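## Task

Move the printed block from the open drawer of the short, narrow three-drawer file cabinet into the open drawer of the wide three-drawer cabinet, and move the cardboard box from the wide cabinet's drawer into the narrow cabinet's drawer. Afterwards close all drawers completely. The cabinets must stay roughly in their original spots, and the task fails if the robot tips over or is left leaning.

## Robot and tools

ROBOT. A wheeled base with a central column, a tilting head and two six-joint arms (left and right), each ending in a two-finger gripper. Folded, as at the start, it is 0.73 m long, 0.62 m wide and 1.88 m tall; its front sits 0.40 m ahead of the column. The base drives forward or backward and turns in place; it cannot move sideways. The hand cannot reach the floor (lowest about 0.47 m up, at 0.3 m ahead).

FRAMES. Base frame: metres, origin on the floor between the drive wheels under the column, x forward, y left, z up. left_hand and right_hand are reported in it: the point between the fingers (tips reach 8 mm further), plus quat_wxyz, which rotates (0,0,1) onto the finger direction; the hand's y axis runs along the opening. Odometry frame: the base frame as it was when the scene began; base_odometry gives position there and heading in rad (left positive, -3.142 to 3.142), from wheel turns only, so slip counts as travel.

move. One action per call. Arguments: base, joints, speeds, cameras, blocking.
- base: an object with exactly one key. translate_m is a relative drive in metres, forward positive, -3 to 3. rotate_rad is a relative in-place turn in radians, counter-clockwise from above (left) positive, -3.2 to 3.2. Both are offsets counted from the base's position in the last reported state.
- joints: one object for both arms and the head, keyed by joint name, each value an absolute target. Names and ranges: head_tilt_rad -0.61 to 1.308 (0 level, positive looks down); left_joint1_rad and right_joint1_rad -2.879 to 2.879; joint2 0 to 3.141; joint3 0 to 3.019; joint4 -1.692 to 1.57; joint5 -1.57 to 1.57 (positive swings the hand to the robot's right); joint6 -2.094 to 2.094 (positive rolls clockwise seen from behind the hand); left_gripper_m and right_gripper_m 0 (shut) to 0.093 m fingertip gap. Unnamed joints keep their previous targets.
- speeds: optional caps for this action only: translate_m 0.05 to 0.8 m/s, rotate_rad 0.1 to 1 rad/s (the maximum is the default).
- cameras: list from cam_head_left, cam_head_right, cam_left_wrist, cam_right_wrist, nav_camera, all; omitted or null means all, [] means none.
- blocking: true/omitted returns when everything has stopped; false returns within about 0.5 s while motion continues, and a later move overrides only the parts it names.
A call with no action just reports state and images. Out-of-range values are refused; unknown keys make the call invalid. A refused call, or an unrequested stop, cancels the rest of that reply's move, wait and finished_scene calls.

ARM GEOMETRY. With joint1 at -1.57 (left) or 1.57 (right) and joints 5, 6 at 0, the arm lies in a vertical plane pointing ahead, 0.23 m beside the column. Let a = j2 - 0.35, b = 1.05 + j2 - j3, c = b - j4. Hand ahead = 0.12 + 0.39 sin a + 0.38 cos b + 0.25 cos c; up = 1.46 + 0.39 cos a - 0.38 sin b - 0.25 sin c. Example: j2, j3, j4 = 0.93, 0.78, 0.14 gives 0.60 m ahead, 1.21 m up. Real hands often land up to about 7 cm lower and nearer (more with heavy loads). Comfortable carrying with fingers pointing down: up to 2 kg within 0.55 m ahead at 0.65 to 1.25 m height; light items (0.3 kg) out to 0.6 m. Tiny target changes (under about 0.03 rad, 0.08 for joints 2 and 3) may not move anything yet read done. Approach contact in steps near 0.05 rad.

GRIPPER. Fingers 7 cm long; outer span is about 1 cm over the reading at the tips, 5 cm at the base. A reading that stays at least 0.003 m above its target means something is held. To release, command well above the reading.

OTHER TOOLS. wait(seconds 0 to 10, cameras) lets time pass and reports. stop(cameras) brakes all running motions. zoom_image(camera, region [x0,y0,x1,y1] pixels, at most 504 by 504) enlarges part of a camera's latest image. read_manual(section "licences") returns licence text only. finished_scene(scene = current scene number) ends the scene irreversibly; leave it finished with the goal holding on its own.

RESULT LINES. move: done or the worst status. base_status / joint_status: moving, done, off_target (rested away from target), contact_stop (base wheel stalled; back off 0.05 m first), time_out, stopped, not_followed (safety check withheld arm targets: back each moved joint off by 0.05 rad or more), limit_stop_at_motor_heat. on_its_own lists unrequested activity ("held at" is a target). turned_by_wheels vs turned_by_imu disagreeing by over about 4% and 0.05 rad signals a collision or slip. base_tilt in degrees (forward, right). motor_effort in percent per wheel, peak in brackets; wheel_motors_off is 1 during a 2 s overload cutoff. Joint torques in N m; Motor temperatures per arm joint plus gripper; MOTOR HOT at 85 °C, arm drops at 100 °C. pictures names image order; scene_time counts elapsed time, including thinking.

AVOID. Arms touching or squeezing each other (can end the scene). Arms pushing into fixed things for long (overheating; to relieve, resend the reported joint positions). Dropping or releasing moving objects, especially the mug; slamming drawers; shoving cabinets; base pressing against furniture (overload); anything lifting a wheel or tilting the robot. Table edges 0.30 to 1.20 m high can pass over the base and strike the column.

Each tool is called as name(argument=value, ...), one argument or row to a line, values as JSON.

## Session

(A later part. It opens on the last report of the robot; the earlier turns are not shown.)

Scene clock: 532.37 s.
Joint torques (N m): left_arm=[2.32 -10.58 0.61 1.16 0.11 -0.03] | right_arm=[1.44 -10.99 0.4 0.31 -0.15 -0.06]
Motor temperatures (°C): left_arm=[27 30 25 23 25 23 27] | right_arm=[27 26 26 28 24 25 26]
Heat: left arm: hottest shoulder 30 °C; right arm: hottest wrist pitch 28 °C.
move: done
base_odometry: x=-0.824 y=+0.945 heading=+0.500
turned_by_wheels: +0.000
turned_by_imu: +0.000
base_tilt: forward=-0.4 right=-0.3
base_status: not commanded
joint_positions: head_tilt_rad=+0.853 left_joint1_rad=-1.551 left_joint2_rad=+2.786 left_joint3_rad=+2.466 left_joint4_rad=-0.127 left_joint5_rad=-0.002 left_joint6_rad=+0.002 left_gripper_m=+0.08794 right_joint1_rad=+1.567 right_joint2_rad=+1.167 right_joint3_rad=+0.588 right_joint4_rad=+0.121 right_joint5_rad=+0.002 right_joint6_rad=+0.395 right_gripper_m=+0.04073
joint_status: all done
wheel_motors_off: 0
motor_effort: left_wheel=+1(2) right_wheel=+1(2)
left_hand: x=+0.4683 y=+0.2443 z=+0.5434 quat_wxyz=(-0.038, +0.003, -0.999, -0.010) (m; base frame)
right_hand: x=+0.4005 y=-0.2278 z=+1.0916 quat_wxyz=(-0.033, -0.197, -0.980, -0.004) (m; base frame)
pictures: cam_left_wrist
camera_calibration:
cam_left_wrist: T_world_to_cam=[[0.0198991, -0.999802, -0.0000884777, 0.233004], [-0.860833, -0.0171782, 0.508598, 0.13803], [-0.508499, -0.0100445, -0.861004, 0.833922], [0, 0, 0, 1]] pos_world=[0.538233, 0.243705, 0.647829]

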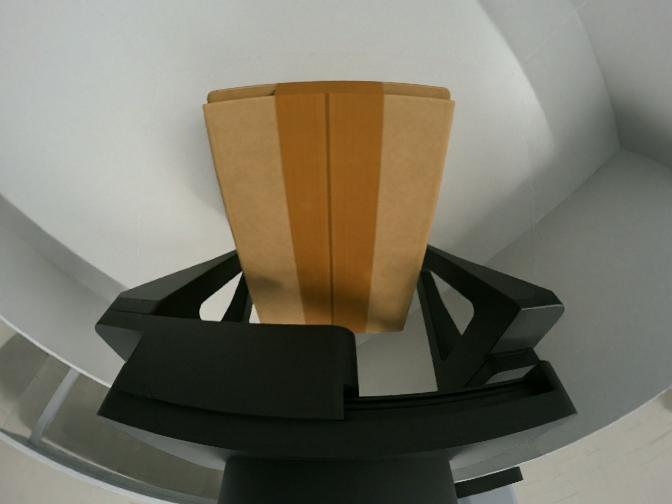

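move(
  joints={"left_joint2_rad": 2.62, "left_joint3_rad": 2.18, "left_joint4_rad": 0.0},
  cameras=["cam_left_wrist"],
)

move(
  joints={"left_joint2_rad": 2.3, "left_joint3_rad": 1.7, "left_joint4_rad": 0.15},
  cameras=["cam_left_wrist"],
)

move(
  joints={"left_joint1_rad": -1.57, "left_joint2_rad": 1.159, "left_joint3_rad": 0.589, "left_joint4_rad": 0.12},
  cameras=["cam_left_wrist","cam_head_left","nav_camera"],
)

Scene clock: 541.93 s.
Joint torques (N m): left_arm=[2.2 -11.69 -0.28 1.24 0.11 -0.03] | right_arm=[0.91 -10.99 0.42 0.29 -0.14 -0.07]
Motor temperatures (°C): left_arm=[27 30 25 23 25 23 27] | right_arm=[27 26 26 28 24 25 26]
Heat: left arm: hottest shoulder 30 °C; right arm: hottest wrist pitch 28 °C.
move: done
base_odometry: x=-0.824 y=+0.945 heading=+0.500
turned_by_wheels: +0.000
turned_by_imu: +0.000
base_tilt: forward=-0.4 right=-0.3
base_status: not commanded
joint_positions: head_tilt_rad=+0.853 left_joint1_rad=-1.551 left_joint2_rad=+2.623 left_joint3_rad=+2.185 left_joint4_rad=-0.009 left_joint5_rad=-0.002 left_joint6_rad=+0.002 left_gripper_m=+0.08794 right_joint1_rad=+1.567 right_joint2_rad=+1.167 right_joint3_rad=+0.588 right_joint4_rad=+0.121 right_joint5_rad=+0.002 right_joint6_rad=+0.395 right_gripper_m=+0.04073
joint_status: all done
wheel_motors_off: 0
motor_effort: left_wheel=+2(2) right_wheel=+1(3)
left_hand: x=+0.4681 y=+0.2437 z=+0.5810 quat_wxyz=(-0.038, +0.003, -0.999, -0.010) (m; base frame)
right_hand: x=+0.4005 y=-0.2278 z=+1.0916 quat_wxyz=(-0.033, -0.197, -0.980, -0.004) (m; base frame)
pictures: cam_left_wrist
camera_calibration:
cam_left_wrist: T_world_to_cam=[[0.0198991, -0.999802, -0.0000884777, 0.232413], [-0.860833, -0.0171782, 0.508598, 0.118638], [-0.508499, -0.0100445, -0.861004, 0.866137], [0, 0, 0, 1]] pos_world=[0.537933, 0.243105, 0.685429]

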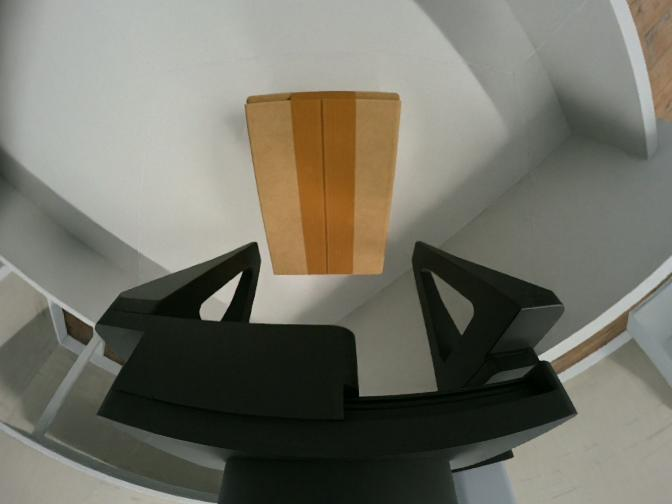

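Scene clock: 543.33 s.
Joint torques (N m): left_arm=[2.08 -12.28 -1.16 1.03 0.11 -0.03] | right_arm=[0.97 -11.22 0.34 0.28 -0.15 -0.07]
Motor temperatures (°C): left_arm=[27 30 25 23 25 23 27] | right_arm=[27 26 26 28 24 25 26]
Heat: left arm: hottest shoulder 30 °C; right arm: hottest wrist pitch 28 °C.
move: done
base_odometry: x=-0.824 y=+0.945 heading=+0.500
turned_by_wheels: +0.000
turned_by_imu: +0.000
base_tilt: forward=-0.4 right=-0.3
base_status: not commanded
joint_positions: head_tilt_rad=+0.853 left_joint1_rad=-1.551 left_joint2_rad=+2.292 left_joint3_rad=+1.702 left_joint4_rad=+0.147 left_joint5_rad=-0.002 left_joint6_rad=+0.002 left_gripper_m=+0.08794 right_joint1_rad=+1.567 right_joint2_rad=+1.167 right_joint3_rad=+0.588 right_joint4_rad=+0.121 right_joint5_rad=+0.002 right_joint6_rad=+0.395 right_gripper_m=+0.04073
joint_status: all done
wheel_motors_off: 0
motor_effort: left_wheel=+1(2) right_wheel=+1(3)
left_hand: x=+0.4760 y=+0.2419 z=+0.6892 quat_wxyz=(-0.040, +0.003, -0.999, -0.010) (m; base frame)
right_hand: x=+0.4005 y=-0.2278 z=+1.0916 quat_wxyz=(-0.033, -0.197, -0.980, -0.004) (m; base frame)
pictures: cam_left_wrist
camera_calibration:
cam_left_wrist: T_world_to_cam=[[0.0199002, -0.999802, -0.0000206496, 0.230417], [-0.862564, -0.017179, 0.505657, 0.0732891], [-0.505557, -0.0100449, -0.862735, 0.963086], [0, 0, 0, 1]] pos_world=[0.545526, 0.241305, 0.793833]

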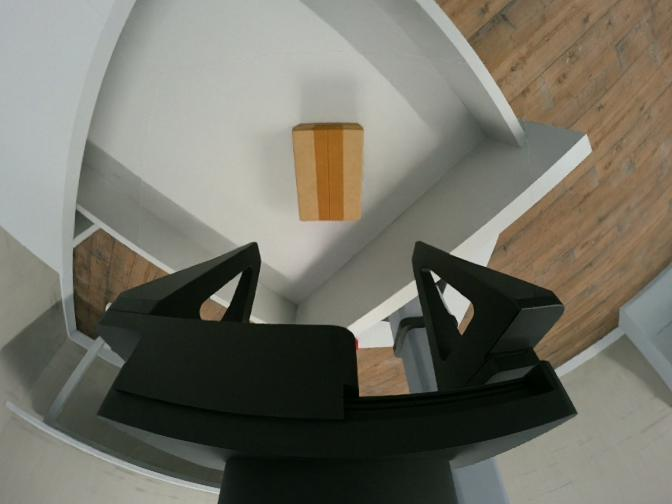

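Scene clock: 545.10 s.
Joint torques (N m): left_arm=[0.85 -11.58 -0.9 0.83 0.11 -0.03] | right_arm=[1.14 -11.05 0.36 0.32 -0.15 -0.07]
Motor temperatures (°C): left_arm=[27 30 25 23 25 23 27] | right_arm=[27 26 26 28 24 25 26]
Heat: left arm: hottest shoulder 30 °C; right arm: hottest wrist pitch 28 °C.
move: done
base_odometry: x=-0.824 y=+0.945 heading=+0.500
turned_by_wheels: +0.000
turned_by_imu: +0.000
base_tilt: forward=-0.4 right=-0.3
base_status: not commanded
joint_positions: head_tilt_rad=+0.853 left_joint1_rad=-1.564 left_joint2_rad=+1.182 left_joint3_rad=+0.587 left_joint4_rad=+0.122 left_joint5_rad=-0.002 left_joint6_rad=+0.002 left_gripper_m=+0.08794 right_joint1_rad=+1.567 right_joint2_rad=+1.167 right_joint3_rad=+0.588 right_joint4_rad=+0.121 right_joint5_rad=+0.002 right_joint6_rad=+0.395 right_gripper_m=+0.04073
joint_status: all done
wheel_motors_off: 0
motor_effort: left_wheel=+1(2) right_wheel=+2(3)
left_hand: x=+0.3946 y=+0.2283 z=+1.0876 quat_wxyz=(-0.025, +0.001, -1.000, -0.004) (m; base frame)
right_hand: x=+0.4005 y=-0.2278 z=+1.0916 quat_wxyz=(-0.033, -0.197, -0.980, -0.004) (m; base frame)
pictures: cam_head_left, cam_left_wrist, nav_camera
camera_calibration:
cam_head_left: T_world_to_cam=[[0.0695869, -0.992466, -0.100842, 0.179911], [-0.681717, 0.02649, -0.731136, 1.15258], [0.728299, 0.119623, -0.674738, 0.923403], [0, 0, 0, 1]] pos_world=[0.100698, 0.0375635, 1.48389]
cam_left_wrist: T_world_to_cam=[[0.0141153, -0.999844, 0.0105724, 0.209204], [-0.847207, -0.00634322, 0.531225, -0.235007], [-0.531075, -0.0164554, -0.847165, 1.26016], [0, 0, 0, 1]] pos_world=[0.467184, 0.228417, 1.19019]

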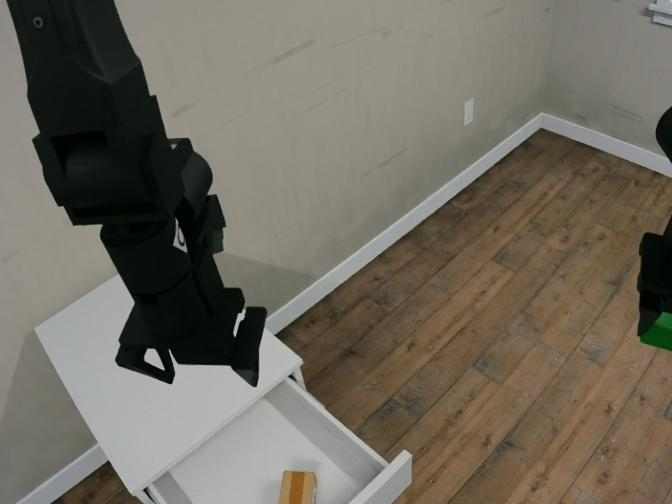

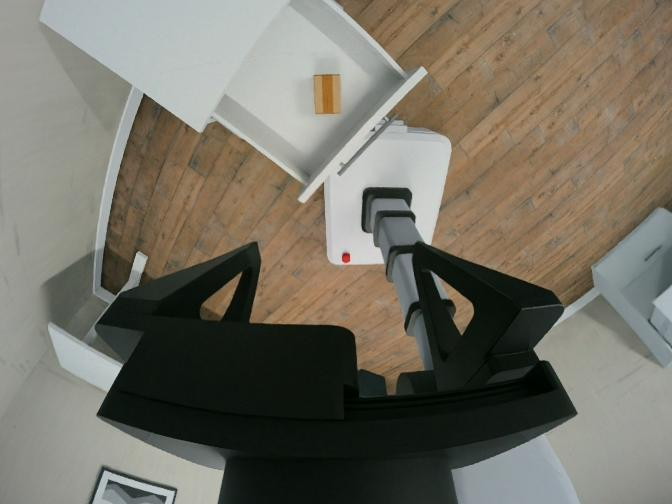

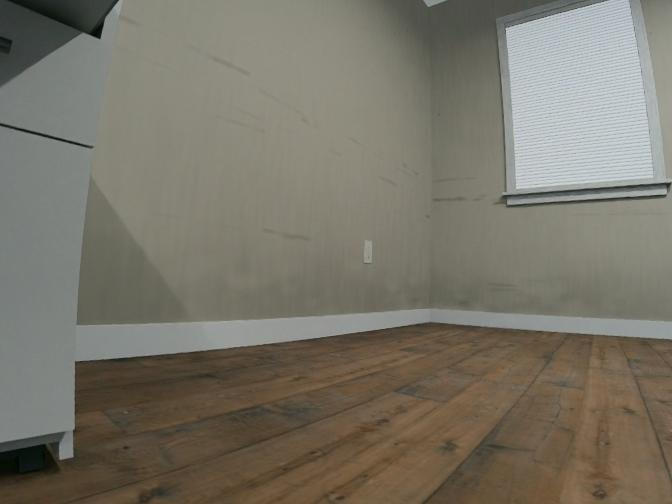

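move(
  base={"rotate_rad": 0.861},
  speeds={"rotate_rad": 0.4},
  cameras=[],
)

move(
  base={"translate_m": -0.32},
  speeds={"translate_m": 0.2},
  joints={"left_gripper_m": 0.0},
  cameras=["cam_head_left","cam_head_right","nav_camera"],
)

Scene clock: 586.20 s.
Joint torques (N m): left_arm=[1.14 -11.58 -0.87 0.83 0.09 -0.03] | right_arm=[0.91 -10.87 0.4 0.28 -0.12 -0.08]
Motor temperatures (°C): left_arm=[27 29 24 23 25 23 26] | right_arm=[27 27 26 27 24 25 26]
Heat: left arm: hottest shoulder 29 °C; right arm: hottest waist 27 °C.
move: done
base_odometry: x=-0.824 y=+0.945 heading=+1.360
turned_by_wheels: +0.860
turned_by_imu: +0.832
base_tilt: forward=-0.4 right=-0.3
base_status: done
joint_positions: head_tilt_rad=+0.853 left_joint1_rad=-1.567 left_joint2_rad=+1.182 left_joint3_rad=+0.587 left_joint4_rad=+0.122 left_joint5_rad=-0.001 left_joint6_rad=+0.002 left_gripper_m=+0.08794 right_joint1_rad=+1.568 right_joint2_rad=+1.167 right_joint3_rad=+0.588 right_joint4_rad=+0.121 right_joint5_rad=+0.001 right_joint6_rad=+0.395 right_gripper_m=+0.04077
joint_status: not commanded
wheel_motors_off: 0
motor_effort: left_wheel=-1(53) right_wheel=+0(48)
left_hand: x=+0.3946 y=+0.2266 z=+1.0876 quat_wxyz=(-0.025, +0.000, -1.000, -0.002) (m; base frame)
right_hand: x=+0.4003 y=-0.2269 z=+1.0916 quat_wxyz=(-0.032, -0.197, -0.980, -0.005) (m; base frame)
pictures: none
No camera images: "cameras" was empty.

Scene clock: 588.87 s.
Joint torques (N m): left_arm=[1.14 -11.28 -1.25 0.9 0.09 -0.03] | right_arm=[0.79 -10.93 0.4 0.31 -0.12 -0.07]
Motor temperatures (°C): left_arm=[27 30 24 23 25 23 26] | right_arm=[27 27 26 27 24 25 26]
Heat: left arm: hottest shoulder 30 °C; right arm: hottest waist 27 °C.
move: done
base_odometry: x=-0.890 y=+0.632 heading=+1.362
turned_by_wheels: +0.001
turned_by_imu: +0.001
base_tilt: forward=-0.4 right=-0.3
base_status: done
joint_positions: head_tilt_rad=+0.853 left_joint1_rad=-1.567 left_joint2_rad=+1.178 left_joint3_rad=+0.593 left_joint4_rad=+0.122 left_joint5_rad=-0.001 left_joint6_rad=+0.002 left_gripper_m=+0.00035 right_joint1_rad=+1.568 right_joint2_rad=+1.166 right_joint3_rad=+0.588 right_joint4_rad=+0.121 right_joint5_rad=+0.001 right_joint6_rad=+0.395 right_gripper_m=+0.04076
joint_status: all done
wheel_motors_off: 0
motor_effort: left_wheel=+1(71) right_wheel=+0(50)
left_hand: x=+0.3995 y=+0.2266 z=+1.0886 quat_wxyz=(-0.030, +0.000, -1.000, -0.002) (m; base frame)
right_hand: x=+0.4008 y=-0.2269 z=+1.0920 quat_wxyz=(-0.033, -0.197, -0.980, -0.005) (m; base frame)
pictures: cam_head_left, cam_head_right, nav_camera
camera_calibration:
cam_head_left: T_world_to_cam=[[0.0695804, -0.992466, -0.100844, 0.179915], [-0.681821, 0.0264792, -0.73104, 1.15244], [0.728203, 0.119624, -0.674842, 0.923567], [0, 0, 0, 1]] pos_world=[0.100698, 0.0375635, 1.48389]
cam_head_right: T_world_to_cam=[[0.0876666, -0.990196, -0.10875, 0.121444], [-0.689338, 0.0185069, -0.724204, 1.14655], [0.719116, 0.138454, -0.680957, 0.931733], [0, 0, 0, 1]] pos_world=[0.109687, -0.0299684, 1.47801]

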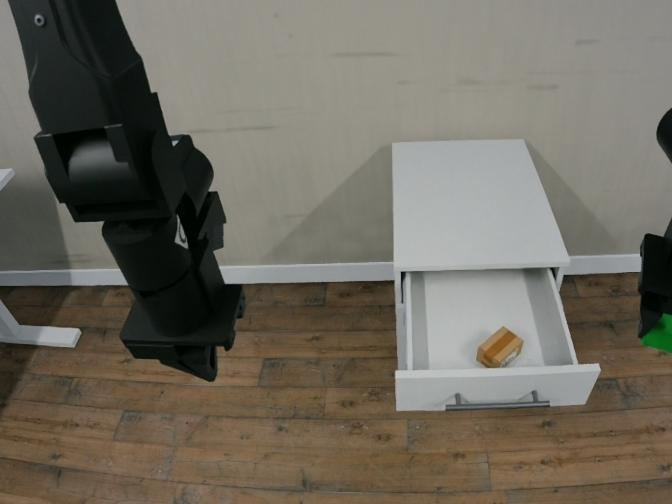

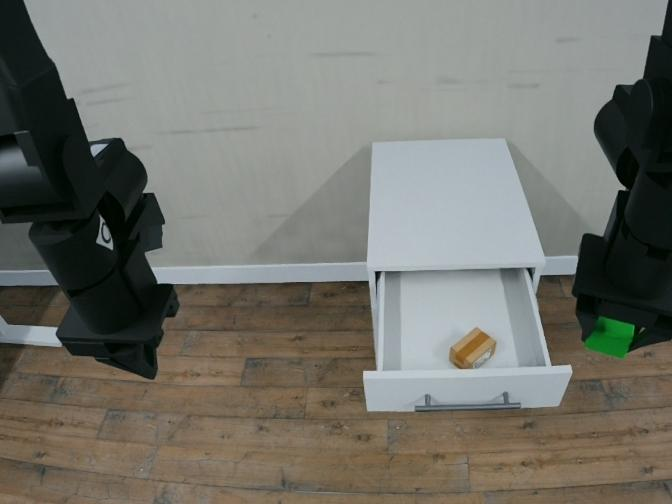

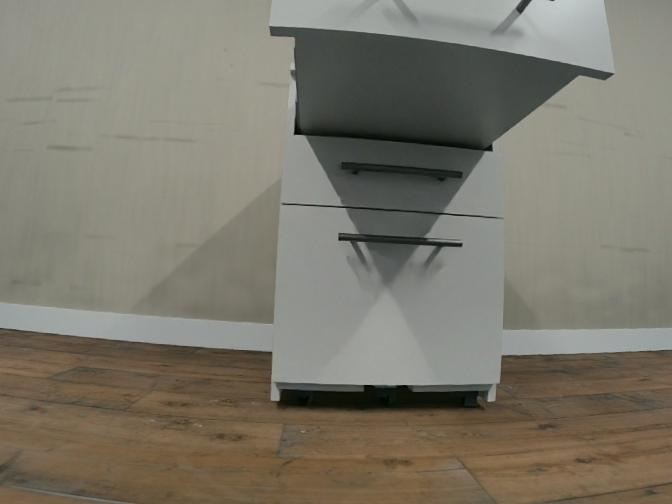

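move(
  joints={"left_joint1_rad": -1.80, "left_joint2_rad": 3.07, "left_joint3_rad": 2.69, "left_joint4_rad": 0.644, "left_joint6_rad": -1.57},
  cameras=["cam_left_wrist","cam_head_left","cam_head_right"],
)

Scene clock: 612.17 s.
Joint torques (N m): left_arm=[-4.31 -7.65 2.02 1.99 0.13 -0.08] | right_arm=[1.08 -10.87 0.43 0.35 -0.11 -0.06]
Motor temperatures (°C): left_arm=[27 30 24 23 25 23 26] | right_arm=[27 26 26 27 24 25 26]
Heat: left arm: hottest shoulder 30 °C; right arm: hottest waist 27 °C.
move: done
base_odometry: x=-0.890 y=+0.632 heading=+1.362
turned_by_wheels: +0.000
turned_by_imu: +0.000
base_tilt: forward=-0.4 right=-0.3
base_status: not commanded
joint_positions: head_tilt_rad=+0.853 left_joint1_rad=-1.807 left_joint2_rad=+3.066 left_joint3_rad=+2.684 left_joint4_rad=+0.640 left_joint5_rad=-0.001 left_joint6_rad=-1.557 left_gripper_m=+0.00035 right_joint1_rad=+1.568 right_joint2_rad=+1.166 right_joint3_rad=+0.588 right_joint4_rad=+0.121 right_joint5_rad=+0.001 right_joint6_rad=+0.395 right_gripper_m=+0.04076
joint_status: all done
wheel_motors_off: 0
motor_effort: left_wheel=+2(4) right_wheel=-1(3)
left_hand: x=+0.4947 y=-0.0086 z=+0.5765 quat_wxyz=(-0.188, +0.634, -0.665, +0.348) (m; base frame)
right_hand: x=+0.4008 y=-0.2269 z=+1.0920 quat_wxyz=(-0.033, -0.197, -0.980, -0.005) (m; base frame)
pictures: cam_head_left, cam_head_right, cam_left_wrist
camera_calibration:
cam_head_left: T_world_to_cam=[[0.0695804, -0.992466, -0.100844, 0.179915], [-0.681821, 0.0264792, -0.73104, 1.15244], [0.728203, 0.119624, -0.674842, 0.923567], [0, 0, 0, 1]] pos_world=[0.100698, 0.0375635, 1.48389]
cam_head_right: T_world_to_cam=[[0.0876666, -0.990196, -0.10875, 0.121444], [-0.689338, 0.0185069, -0.724204, 1.14655], [0.719116, 0.138454, -0.680957, 0.931733], [0, 0, 0, 1]] pos_world=[0.109687, -0.0299684, 1.47801]
cam_left_wrist: T_world_to_cam=[[0.700675, 0.0634117, 0.710657, -0.757745], [-0.498961, -0.668417, 0.551595, -0.0697769], [0.509993, -0.741078, -0.436703, 0.118589], [0, 0, 0, 1]] pos_world=[0.435638, 0.0892936, 0.628774]

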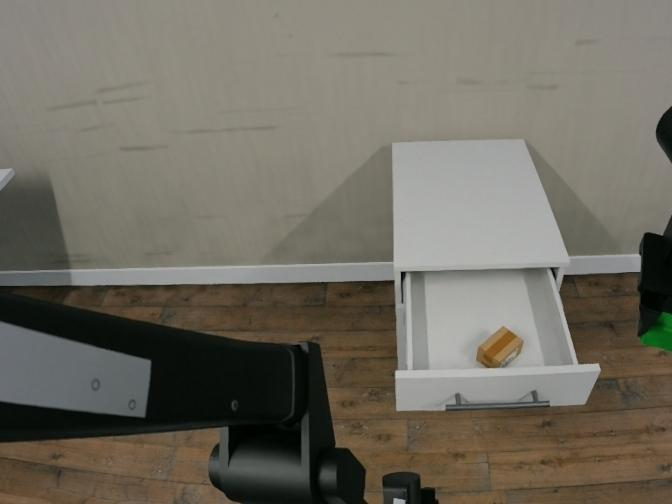

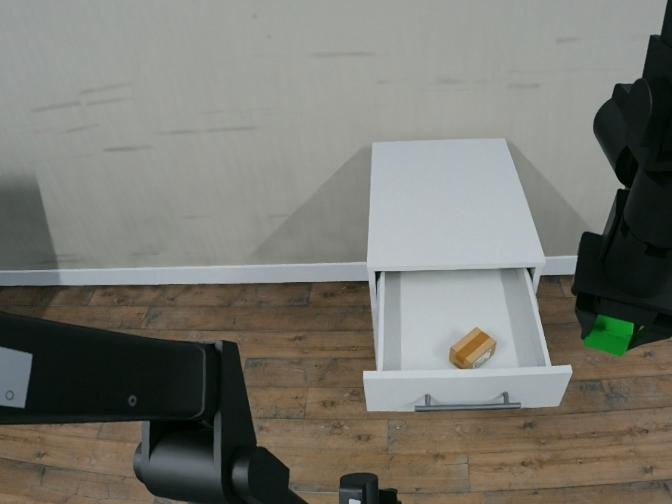

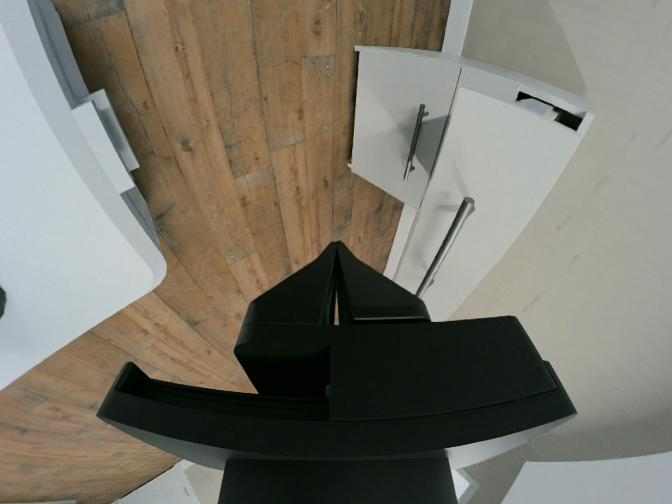

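move(
  base={"translate_m": 0.22},
  speeds={"translate_m": 0.08},
  cameras=["cam_left_wrist","cam_head_right"],
)

Scene clock: 627.43 s.
Joint torques (N m): left_arm=[-4.31 -8 2 2.04 0.13 -0.08] | right_arm=[1.03 -10.87 0.21 0.25 -0.12 -0.07]
Motor temperatures (°C): left_arm=[27 30 25 23 25 23 26] | right_arm=[27 26 26 27 24 25 26]
Heat: left arm: hottest shoulder 30 °C; right arm: hottest waist 27 °C.
move: done
base_odometry: x=-0.845 y=+0.848 heading=+1.360
turned_by_wheels: -0.002
turned_by_imu: -0.002
base_tilt: forward=-0.4 right=-0.3
base_status: done
joint_positions: head_tilt_rad=+0.853 left_joint1_rad=-1.807 left_joint2_rad=+3.069 left_joint3_rad=+2.684 left_joint4_rad=+0.639 left_joint5_rad=-0.001 left_joint6_rad=-1.557 left_gripper_m=+0.00035 right_joint1_rad=+1.568 right_joint2_rad=+1.165 right_joint3_rad=+0.590 right_joint4_rad=+0.121 right_joint5_rad=+0.001 right_joint6_rad=+0.395 right_gripper_m=+0.04076
joint_status: not commanded
wheel_motors_off: 0
motor_effort: left_wheel=-1(52) right_wheel=+1(37)
left_hand: x=+0.4918 y=-0.0085 z=+0.5752 quat_wxyz=(-0.186, +0.634, -0.665, +0.347) (m; base frame)
right_hand: x=+0.4026 y=-0.2269 z=+1.0922 quat_wxyz=(-0.035, -0.197, -0.980, -0.005) (m; base frame)
pictures: cam_head_right, cam_left_wrist
camera_calibration:
cam_head_right: T_world_to_cam=[[0.0876666, -0.990196, -0.10875, 0.121444], [-0.689338, 0.0185069, -0.724204, 1.14655], [0.719116, 0.138454, -0.680957, 0.931733], [0, 0, 0, 1]] pos_world=[0.109687, -0.0299684, 1.47801]
cam_left_wrist: T_world_to_cam=[[0.703405, 0.0628764, 0.708003, -0.754616], [-0.49745, -0.667936, 0.553538, -0.0723846], [0.507705, -0.741557, -0.438552, 0.12163], [0, 0, 0, 1]] pos_world=[0.433041, 0.0892949, 0.627679]

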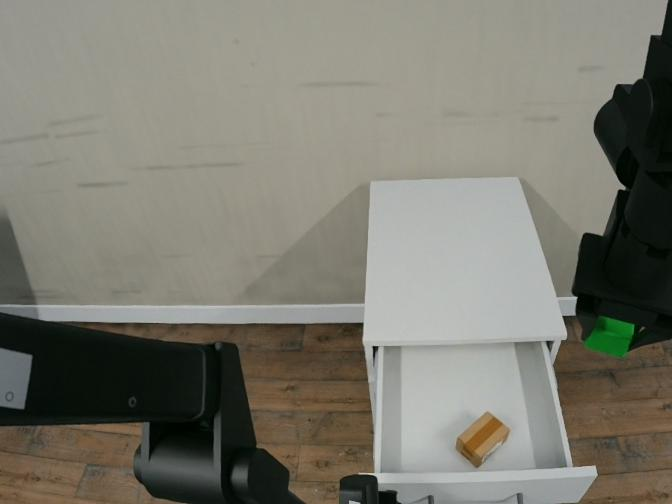

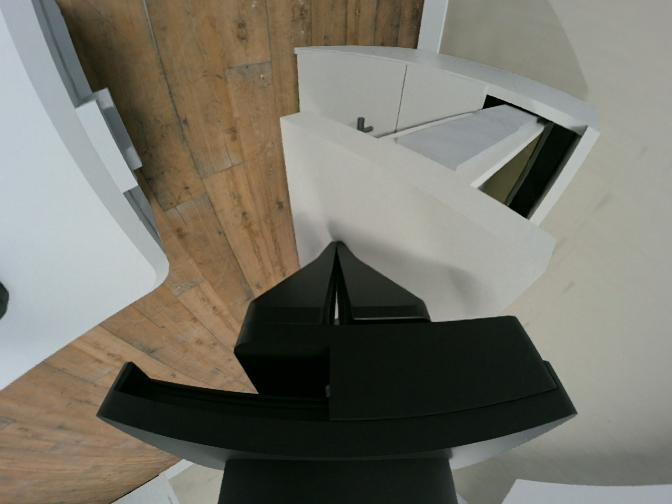

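move(
  base={"translate_m": 0.17},
  speeds={"translate_m": 0.08},
  cameras=["cam_left_wrist","cam_head_right"],
)

Scene clock: 635.83 s.
Joint torques (N m): left_arm=[-4.25 -9.41 2.33 2.17 -0.03 -0.08] | right_arm=[1.08 -10.81 0.2 0.29 -0.12 -0.07]
Motor temperatures (°C): left_arm=[27 30 25 23 25 23 26] | right_arm=[27 26 26 27 24 25 26]
Heat: left arm: hottest shoulder 30 °C; right arm: hottest waist 27 °C.
move: done
base_odometry: x=-0.809 y=+1.014 heading=+1.361
turned_by_wheels: +0.001
turned_by_imu: +0.001
base_tilt: forward=-0.4 right=-0.3
base_status: done
joint_positions: head_tilt_rad=+0.853 left_joint1_rad=-1.807 left_joint2_rad=+3.102 left_joint3_rad=+2.674 left_joint4_rad=+0.634 left_joint5_rad=+0.004 left_joint6_rad=-1.557 left_gripper_m=+0.00035 right_joint1_rad=+1.568 right_joint2_rad=+1.165 right_joint3_rad=+0.591 right_joint4_rad=+0.121 right_joint5_rad=+0.001 right_joint6_rad=+0.395 right_gripper_m=+0.04076
joint_status: not commanded
wheel_motors_off: 0
motor_effort: left_wheel=+2(43) right_wheel=+0(56)
left_hand: x=+0.4553 y=-0.0081 z=+0.5603 quat_wxyz=(-0.169, +0.638, -0.674, +0.333) (m; base frame)
right_hand: x=+0.4028 y=-0.2269 z=+1.0922 quat_wxyz=(-0.035, -0.197, -0.980, -0.005) (m; base frame)
pictures: cam_head_right, cam_left_wrist
camera_calibration:
cam_head_right: T_world_to_cam=[[0.0876666, -0.990196, -0.10875, 0.121444], [-0.689338, 0.0185069, -0.724204, 1.14655], [0.719116, 0.138454, -0.680957, 0.931733], [0, 0, 0, 1]] pos_world=[0.109687, -0.0299684, 1.47801]
cam_left_wrist: T_world_to_cam=[[0.736002, 0.0521672, 0.674966, -0.714871], [-0.479938, -0.662964, 0.574577, -0.101685], [0.477452, -0.746831, -0.462906, 0.161393], [0, 0, 0, 1]] pos_world=[0.400287, 0.0904121, 0.615649]

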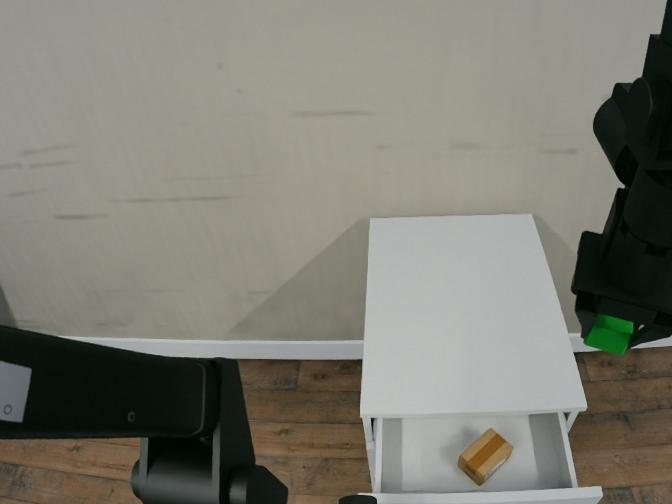

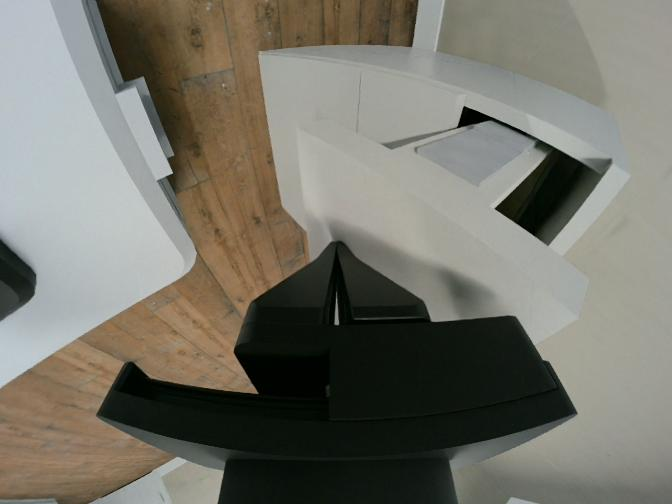

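move(
  joints={"left_joint2_rad": 3.0, "left_joint3_rad": 2.67, "left_joint4_rad": 0.60},
  cameras=["cam_left_wrist"],
)

Scene clock: 650.07 s.
Joint torques (N m): left_arm=[-4.25 -12.45 2.17 2.15 0.02 -0.08] | right_arm=[1.14 -10.7 0.13 0.31 -0.11 -0.05]
Motor temperatures (°C): left_arm=[27 30 25 23 25 23 26] | right_arm=[27 26 26 27 24 25 26]
Heat: left arm: hottest shoulder 30 °C; right arm: hottest waist 27 °C.
move: done
base_odometry: x=-0.809 y=+1.014 heading=+1.361
turned_by_wheels: +0.000
turned_by_imu: +0.000
base_tilt: forward=-0.4 right=-0.3
base_status: not commanded
joint_positions: head_tilt_rad=+0.853 left_joint1_rad=-1.807 left_joint2_rad=+3.070 left_joint3_rad=+2.657 left_joint4_rad=+0.590 left_joint5_rad=+0.002 left_joint6_rad=-1.557 left_gripper_m=+0.00035 right_joint1_rad=+1.568 right_joint2_rad=+1.165 right_joint3_rad=+0.591 right_joint4_rad=+0.121 right_joint5_rad=+0.001 right_joint6_rad=+0.395 right_gripper_m=+0.04076
joint_status: all done
wheel_motors_off: 0
motor_effort: left_wheel=+3(3) right_wheel=+0(1)
left_hand: x=+0.4660 y=-0.0090 z=+0.5607 quat_wxyz=(-0.160, +0.640, -0.679, +0.322) (m; base frame)
right_hand: x=+0.4028 y=-0.2269 z=+1.0922 quat_wxyz=(-0.035, -0.197, -0.980, -0.005) (m; base frame)
pictures: cam_left_wrist
camera_calibration:
cam_left_wrist: T_world_to_cam=[[0.75598, 0.0451977, 0.653032, -0.72013], [-0.466135, -0.663235, 0.585523, -0.109986], [0.459578, -0.747045, -0.480325, 0.173906], [0, 0, 0, 1]] pos_world=[0.413212, 0.0895166, 0.618199]

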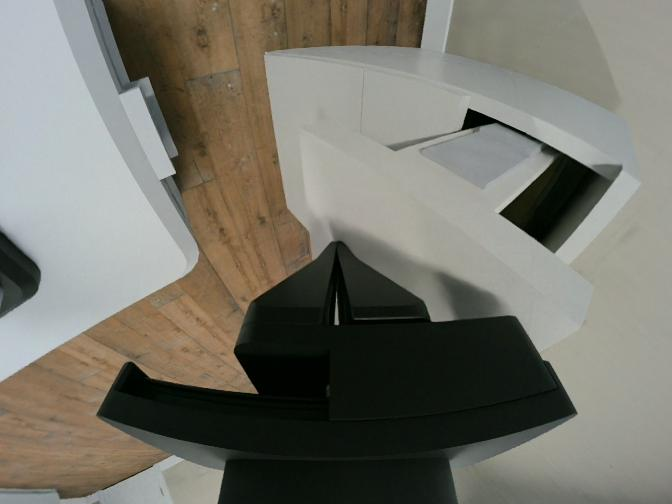

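move(
  joints={"left_joint2_rad": 2.92, "left_joint3_rad": 2.66, "left_joint4_rad": 0.58},
  cameras=[],
)

move(
  base={"translate_m": 0.08},
  speeds={"translate_m": 0.06},
  cameras=["cam_left_wrist","cam_head_left"],
)

Scene clock: 657.37 s.
Joint torques (N m): left_arm=[-4.37 -13.33 3.78 2.62 0.02 -0.07] | right_arm=[0.91 -10.99 0.23 0.28 -0.13 -0.06]
Motor temperatures (°C): left_arm=[27 30 25 23 25 23 26] | right_arm=[27 26 26 27 24 25 26]
Heat: left arm: hottest shoulder 30 °C; right arm: hottest waist 27 °C.
move: done
base_odometry: x=-0.809 y=+1.014 heading=+1.361
turned_by_wheels: +0.000
turned_by_imu: +0.000
base_tilt: forward=-0.4 right=-0.3
base_status: not commanded
joint_positions: head_tilt_rad=+0.853 left_joint1_rad=-1.807 left_joint2_rad=+2.975 left_joint3_rad=+2.634 left_joint4_rad=+0.558 left_joint5_rad=+0.002 left_joint6_rad=-1.558 left_gripper_m=+0.00035 right_joint1_rad=+1.568 right_joint2_rad=+1.165 right_joint3_rad=+0.591 right_joint4_rad=+0.121 right_joint5_rad=+0.001 right_joint6_rad=+0.395 right_gripper_m=+0.04076
joint_status: all done
wheel_motors_off: 0
motor_effort: left_wheel=+3(4) right_wheel=+0(2)
left_hand: x=+0.5335 y=-0.0114 z=+0.5880 quat_wxyz=(-0.173, +0.637, -0.672, +0.336) (m; base frame)
right_hand: x=+0.4028 y=-0.2269 z=+1.0922 quat_wxyz=(-0.035, -0.197, -0.980, -0.005) (m; base frame)
pictures: none
No camera images: "cameras" was empty.

Scene clock: 659.43 s.
Joint torques (N m): left_arm=[-4.37 -12.81 3.88 2.65 0.03 -0.07] | right_arm=[0.85 -10.7 0.27 0.31 -0.12 -0.06]
Motor temperatures (°C): left_arm=[27 30 25 23 25 23 26] | right_arm=[27 26 26 27 24 25 26]
Heat: left arm: hottest shoulder 30 °C; right arm: hottest waist 27 °C.
move: done
base_odometry: x=-0.792 y=+1.092 heading=+1.362
turned_by_wheels: +0.001
turned_by_imu: +0.001
base_tilt: forward=-0.4 right=-0.3
base_status: done
joint_positions: head_tilt_rad=+0.853 left_joint1_rad=-1.807 left_joint2_rad=+2.963 left_joint3_rad=+2.634 left_joint4_rad=+0.558 left_joint5_rad=+0.002 left_joint6_rad=-1.558 left_gripper_m=+0.00035 right_joint1_rad=+1.568 right_joint2_rad=+1.164 right_joint3_rad=+0.590 right_joint4_rad=+0.121 right_joint5_rad=+0.001 right_joint6_rad=+0.395 right_gripper_m=+0.04077
joint_status: not commanded
wheel_motors_off: 0
motor_effort: left_wheel=+2(64) right_wheel=-1(40)
left_hand: x=+0.5443 y=-0.0116 z=+0.5933 quat_wxyz=(-0.177, +0.636, -0.670, +0.340) (m; base frame)
right_hand: x=+0.4030 y=-0.2269 z=+1.0926 quat_wxyz=(-0.035, -0.197, -0.980, -0.005) (m; base frame)
pictures: cam_head_left, cam_left_wrist
camera_calibration:
cam_head_left: T_world_to_cam=[[0.0695804, -0.992466, -0.100844, 0.179915], [-0.681821, 0.0264792, -0.73104, 1.15244], [0.728203, 0.119624, -0.674842, 0.923567], [0, 0, 0, 1]] pos_world=[0.100698, 0.0375635, 1.48389]
cam_left_wrist: T_world_to_cam=[[0.720885, 0.0579729, 0.690626, -0.80341], [-0.488044, -0.665058, 0.565254, -0.0703404], [0.492075, -0.744538, -0.451137, 0.116594], [0, 0, 0, 1]] pos_world=[0.487464, 0.0866039, 0.647215]

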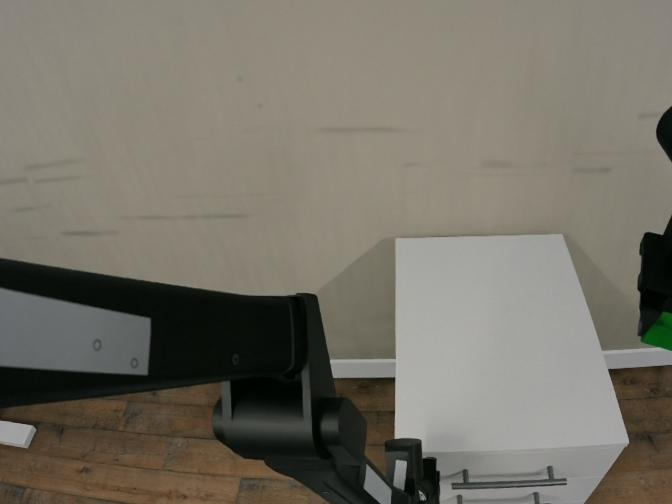

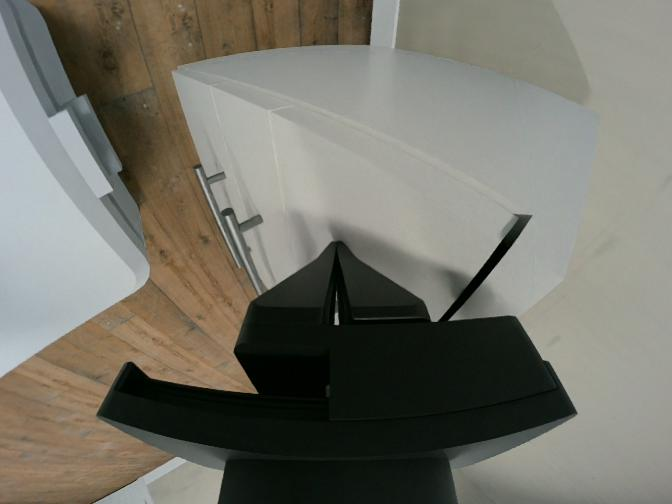

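move(
  base={"translate_m": 0.03},
  speeds={"translate_m": 0.05},
  cameras=["cam_left_wrist"],
)

zoom_image(
  camera="cam_left_wrist",
  region=[250, 60, 610, 330],
)

Scene clock: 666.97 s.
Joint torques (N m): left_arm=[-4.37 -13.63 4.03 2.69 -0.02 -0.07] | right_arm=[1.03 -10.64 0.39 0.36 -0.12 -0.06]
Motor temperatures (°C): left_arm=[27 30 25 23 25 23 26] | right_arm=[27 26 26 27 24 25 26]
Heat: left arm: hottest shoulder 30 °C; right arm: hottest waist 27 °C.
move: done
base_odometry: x=-0.786 y=+1.121 heading=+1.363
turned_by_wheels: +0.001
turned_by_imu: +0.001
base_tilt: forward=-0.4 right=-0.3
base_status: done
joint_positions: head_tilt_rad=+0.853 left_joint1_rad=-1.807 left_joint2_rad=+2.985 left_joint3_rad=+2.628 left_joint4_rad=+0.556 left_joint5_rad=+0.004 left_joint6_rad=-1.558 left_gripper_m=+0.00035 right_joint1_rad=+1.568 right_joint2_rad=+1.163 right_joint3_rad=+0.589 right_joint4_rad=+0.121 right_joint5_rad=+0.001 right_joint6_rad=+0.395 right_gripper_m=+0.04076
joint_status: not commanded
wheel_motors_off: 0
motor_effort: left_wheel=+3(46) right_wheel=+0(37)
left_hand: x=+0.5207 y=-0.0114 z=+0.5821 quat_wxyz=(-0.167, +0.638, -0.675, +0.330) (m; base frame)
right_hand: x=+0.4023 y=-0.2269 z=+1.0928 quat_wxyz=(-0.035, -0.197, -0.980, -0.005) (m; base frame)
pictures: cam_left_wrist
camera_calibration:
cam_left_wrist: T_world_to_cam=[[0.741474, 0.0510999, 0.669033, -0.776938], [-0.475997, -0.662696, 0.578153, -0.0892031], [0.472909, -0.747143, -0.467048, 0.142578], [0, 0, 0, 1]] pos_world=[0.466193, 0.0871133, 0.637961]

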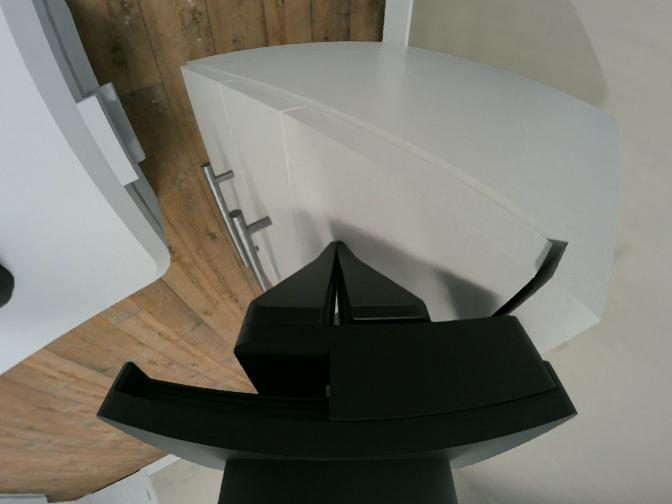

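Scaled by 1.400 from the camera's 672x504 image, which has a finer 960x720 frame.

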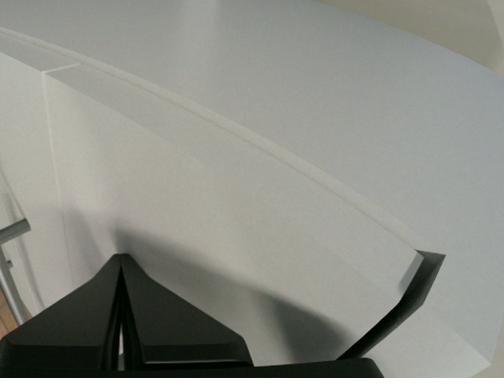

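move(
  base={"translate_m": 0.03},
  speeds={"translate_m": 0.05},
  cameras=["cam_left_wrist","cam_head_left","nav_camera"],
)

Scene clock: 673.30 s.
Joint torques (N m): left_arm=[-4.31 -14.51 4.52 2.93 -0.07 -0.06] | right_arm=[1.08 -10.4 0.5 0.32 -0.11 -0.07]
Motor temperatures (°C): left_arm=[27 30 25 23 25 23 26] | right_arm=[27 26 26 27 24 25 26]
Heat: left arm: hottest shoulder 30 °C; right arm: hottest waist 27 °C.
move: done
base_odometry: x=-0.780 y=+1.151 heading=+1.365
turned_by_wheels: +0.001
turned_by_imu: +0.001
base_tilt: forward=-0.4 right=-0.3
base_status: done
joint_positions: head_tilt_rad=+0.853 left_joint1_rad=-1.807 left_joint2_rad=+3.006 left_joint3_rad=+2.617 left_joint4_rad=+0.547 left_joint5_rad=+0.005 left_joint6_rad=-1.559 left_gripper_m=+0.00035 right_joint1_rad=+1.568 right_joint2_rad=+1.163 right_joint3_rad=+0.587 right_joint4_rad=+0.121 right_joint5_rad=+0.001 right_joint6_rad=+0.395 right_gripper_m=+0.04076
joint_status: not commanded
wheel_motors_off: 0
motor_effort: left_wheel=+2(49) right_wheel=-1(37)
left_hand: x=+0.4939 y=-0.0113 z=+0.5701 quat_wxyz=(-0.153, +0.642, -0.681, +0.317) (m; base frame)
right_hand: x=+0.4012 y=-0.2269 z=+1.0929 quat_wxyz=(-0.034, -0.197, -0.980, -0.005) (m; base frame)
pictures: cam_head_left, cam_left_wrist, nav_camera
camera_calibration:
cam_head_left: T_world_to_cam=[[0.0695804, -0.992466, -0.100844, 0.179915], [-0.681821, 0.0264792, -0.73104, 1.15244], [0.728203, 0.119624, -0.674842, 0.923567], [0, 0, 0, 1]] pos_world=[0.100698, 0.0375635, 1.48389]
cam_left_wrist: T_world_to_cam=[[0.767657, 0.0430576, 0.639413, -0.74516], [-0.458334, -0.660469, 0.594735, -0.113097], [0.447921, -0.749618, -0.487279, 0.173603], [0, 0, 0, 1]] pos_world=[0.44243, 0.0875232, 0.628321]

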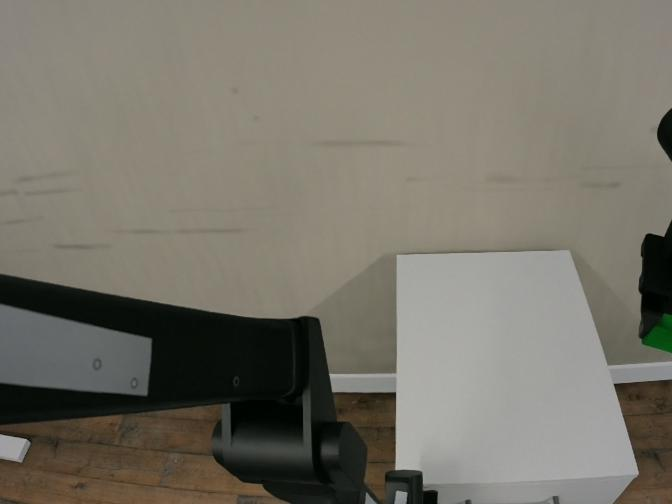

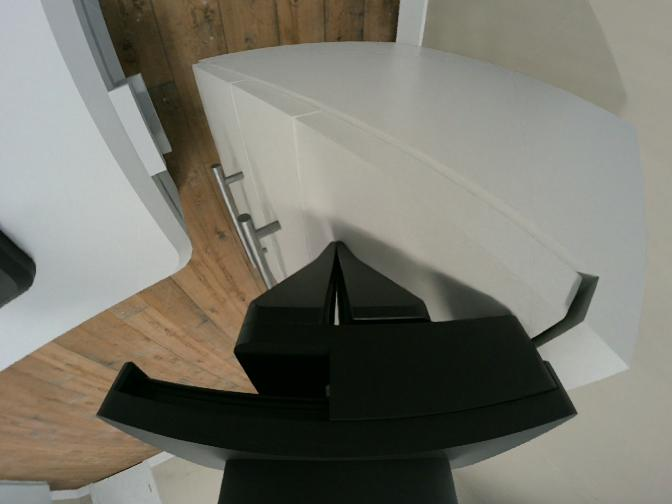

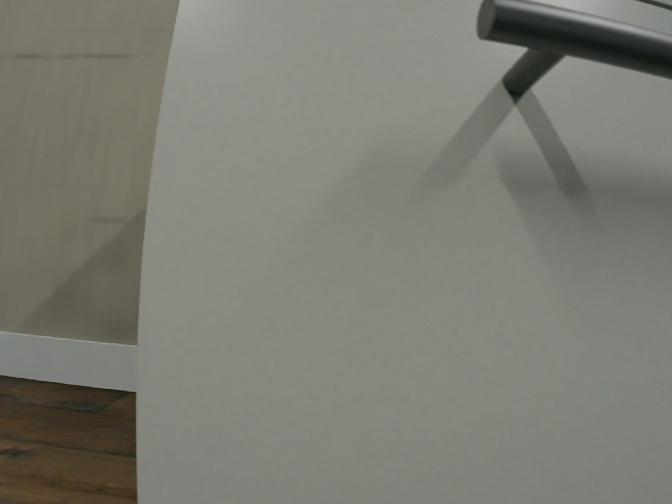

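move(
  base={"translate_m": -0.3},
  speeds={"translate_m": 0.2},
  cameras=["cam_left_wrist","cam_head_right","nav_camera"],
)

Scene clock: 683.17 s.
Joint torques (N m): left_arm=[-4.42 -11.05 3.55 2.5 0.03 -0.05] | right_arm=[0.85 -10.46 0.54 0.31 -0.11 -0.05]
Motor temperatures (°C): left_arm=[27 31 25 23 25 23 26] | right_arm=[27 26 26 27 24 25 26]
Heat: left arm: hottest shoulder 31 °C; right arm: hottest waist 27 °C.
move: done
base_odometry: x=-0.841 y=+0.857 heading=+1.366
turned_by_wheels: +0.001
turned_by_imu: +0.001
base_tilt: forward=-0.4 right=-0.3
base_status: done
joint_positions: head_tilt_rad=+0.853 left_joint1_rad=-1.807 left_joint2_rad=+2.928 left_joint3_rad=+2.644 left_joint4_rad=+0.564 left_joint5_rad=+0.002 left_joint6_rad=-1.559 left_gripper_m=+0.00035 right_joint1_rad=+1.568 right_joint2_rad=+1.163 right_joint3_rad=+0.587 right_joint4_rad=+0.121 right_joint5_rad=+0.001 right_joint6_rad=+0.395 right_gripper_m=+0.04077
joint_status: not commanded
wheel_motors_off: 0
motor_effort: left_wheel=+1(54) right_wheel=-1(32)
left_hand: x=+0.5812 y=-0.0121 z=+0.6125 quat_wxyz=(-0.193, +0.632, -0.660, +0.357) (m; base frame)
right_hand: x=+0.4012 y=-0.2269 z=+1.0929 quat_wxyz=(-0.034, -0.197, -0.980, -0.005) (m; base frame)
pictures: cam_head_right, cam_left_wrist, nav_camera
camera_calibration:
cam_head_right: T_world_to_cam=[[0.0876592, -0.990196, -0.108758, 0.121456], [-0.689339, 0.0185178, -0.724203, 1.14655], [0.719116, 0.138454, -0.680957, 0.931733], [0, 0, 0, 1]] pos_world=[0.109687, -0.0299685, 1.47801]
cam_left_wrist: T_world_to_cam=[[0.686066, 0.0707776, 0.724088, -0.843351], [-0.50753, -0.66653, 0.546031, -0.0404505], [0.521273, -0.74211, -0.421362, 0.0716369], [0, 0, 0, 1]] pos_world=[0.520723, 0.0858914, 0.662933]

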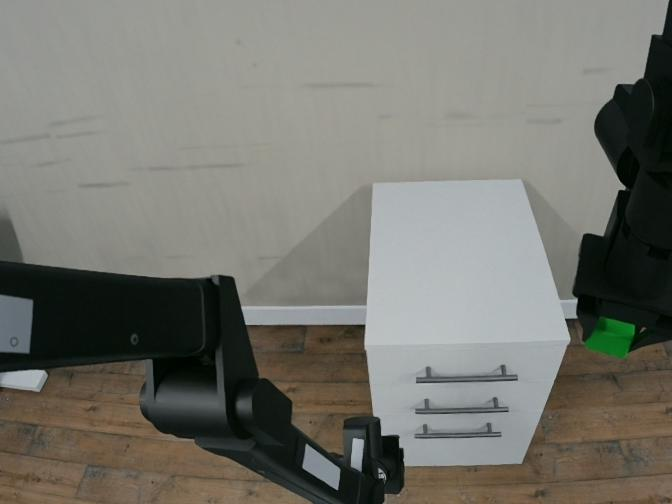

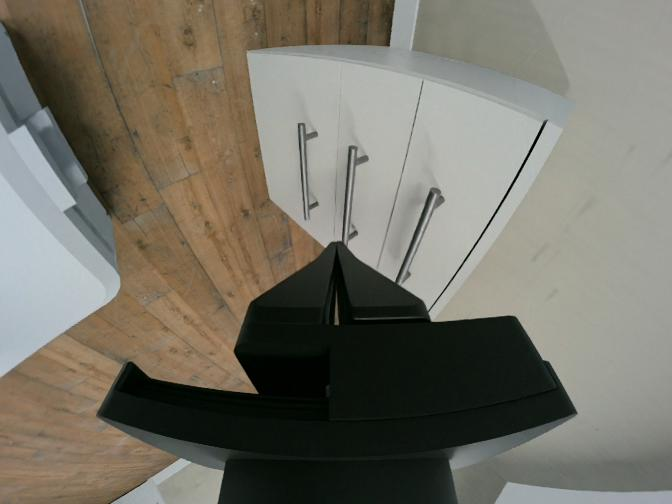

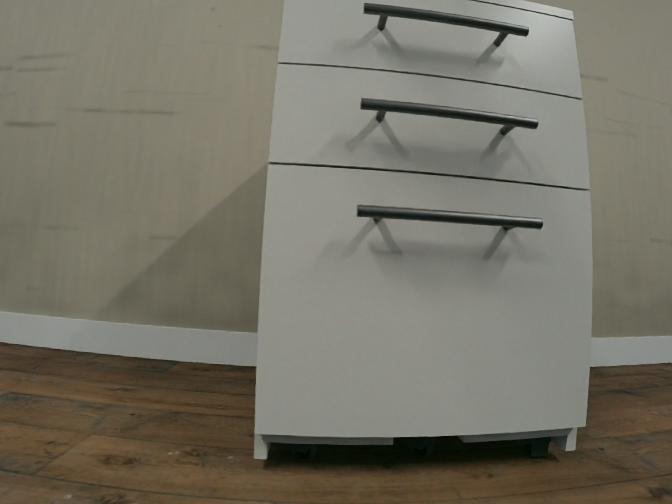

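zoom_image(
  camera="cam_left_wrist",
  region=[330, 40, 590, 240],
)

zoom_image(
  camera="nav_camera",
  region=[500, 0, 672, 130],
)

Scaled by 1.938 from the camera's 672x504 image, which has a finer 960x720 frame.

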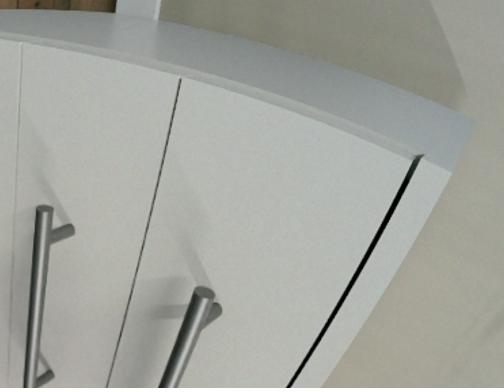

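Scaled by 2.930 from the camera's 672x504 image, which has a finer 960x720 frame.

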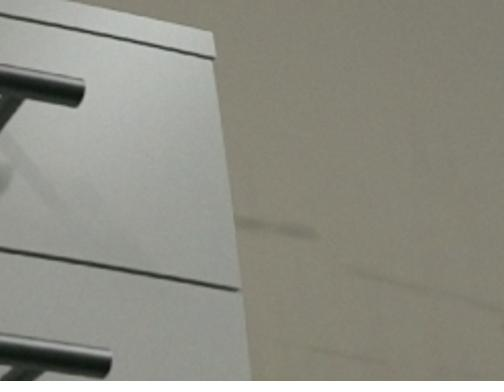

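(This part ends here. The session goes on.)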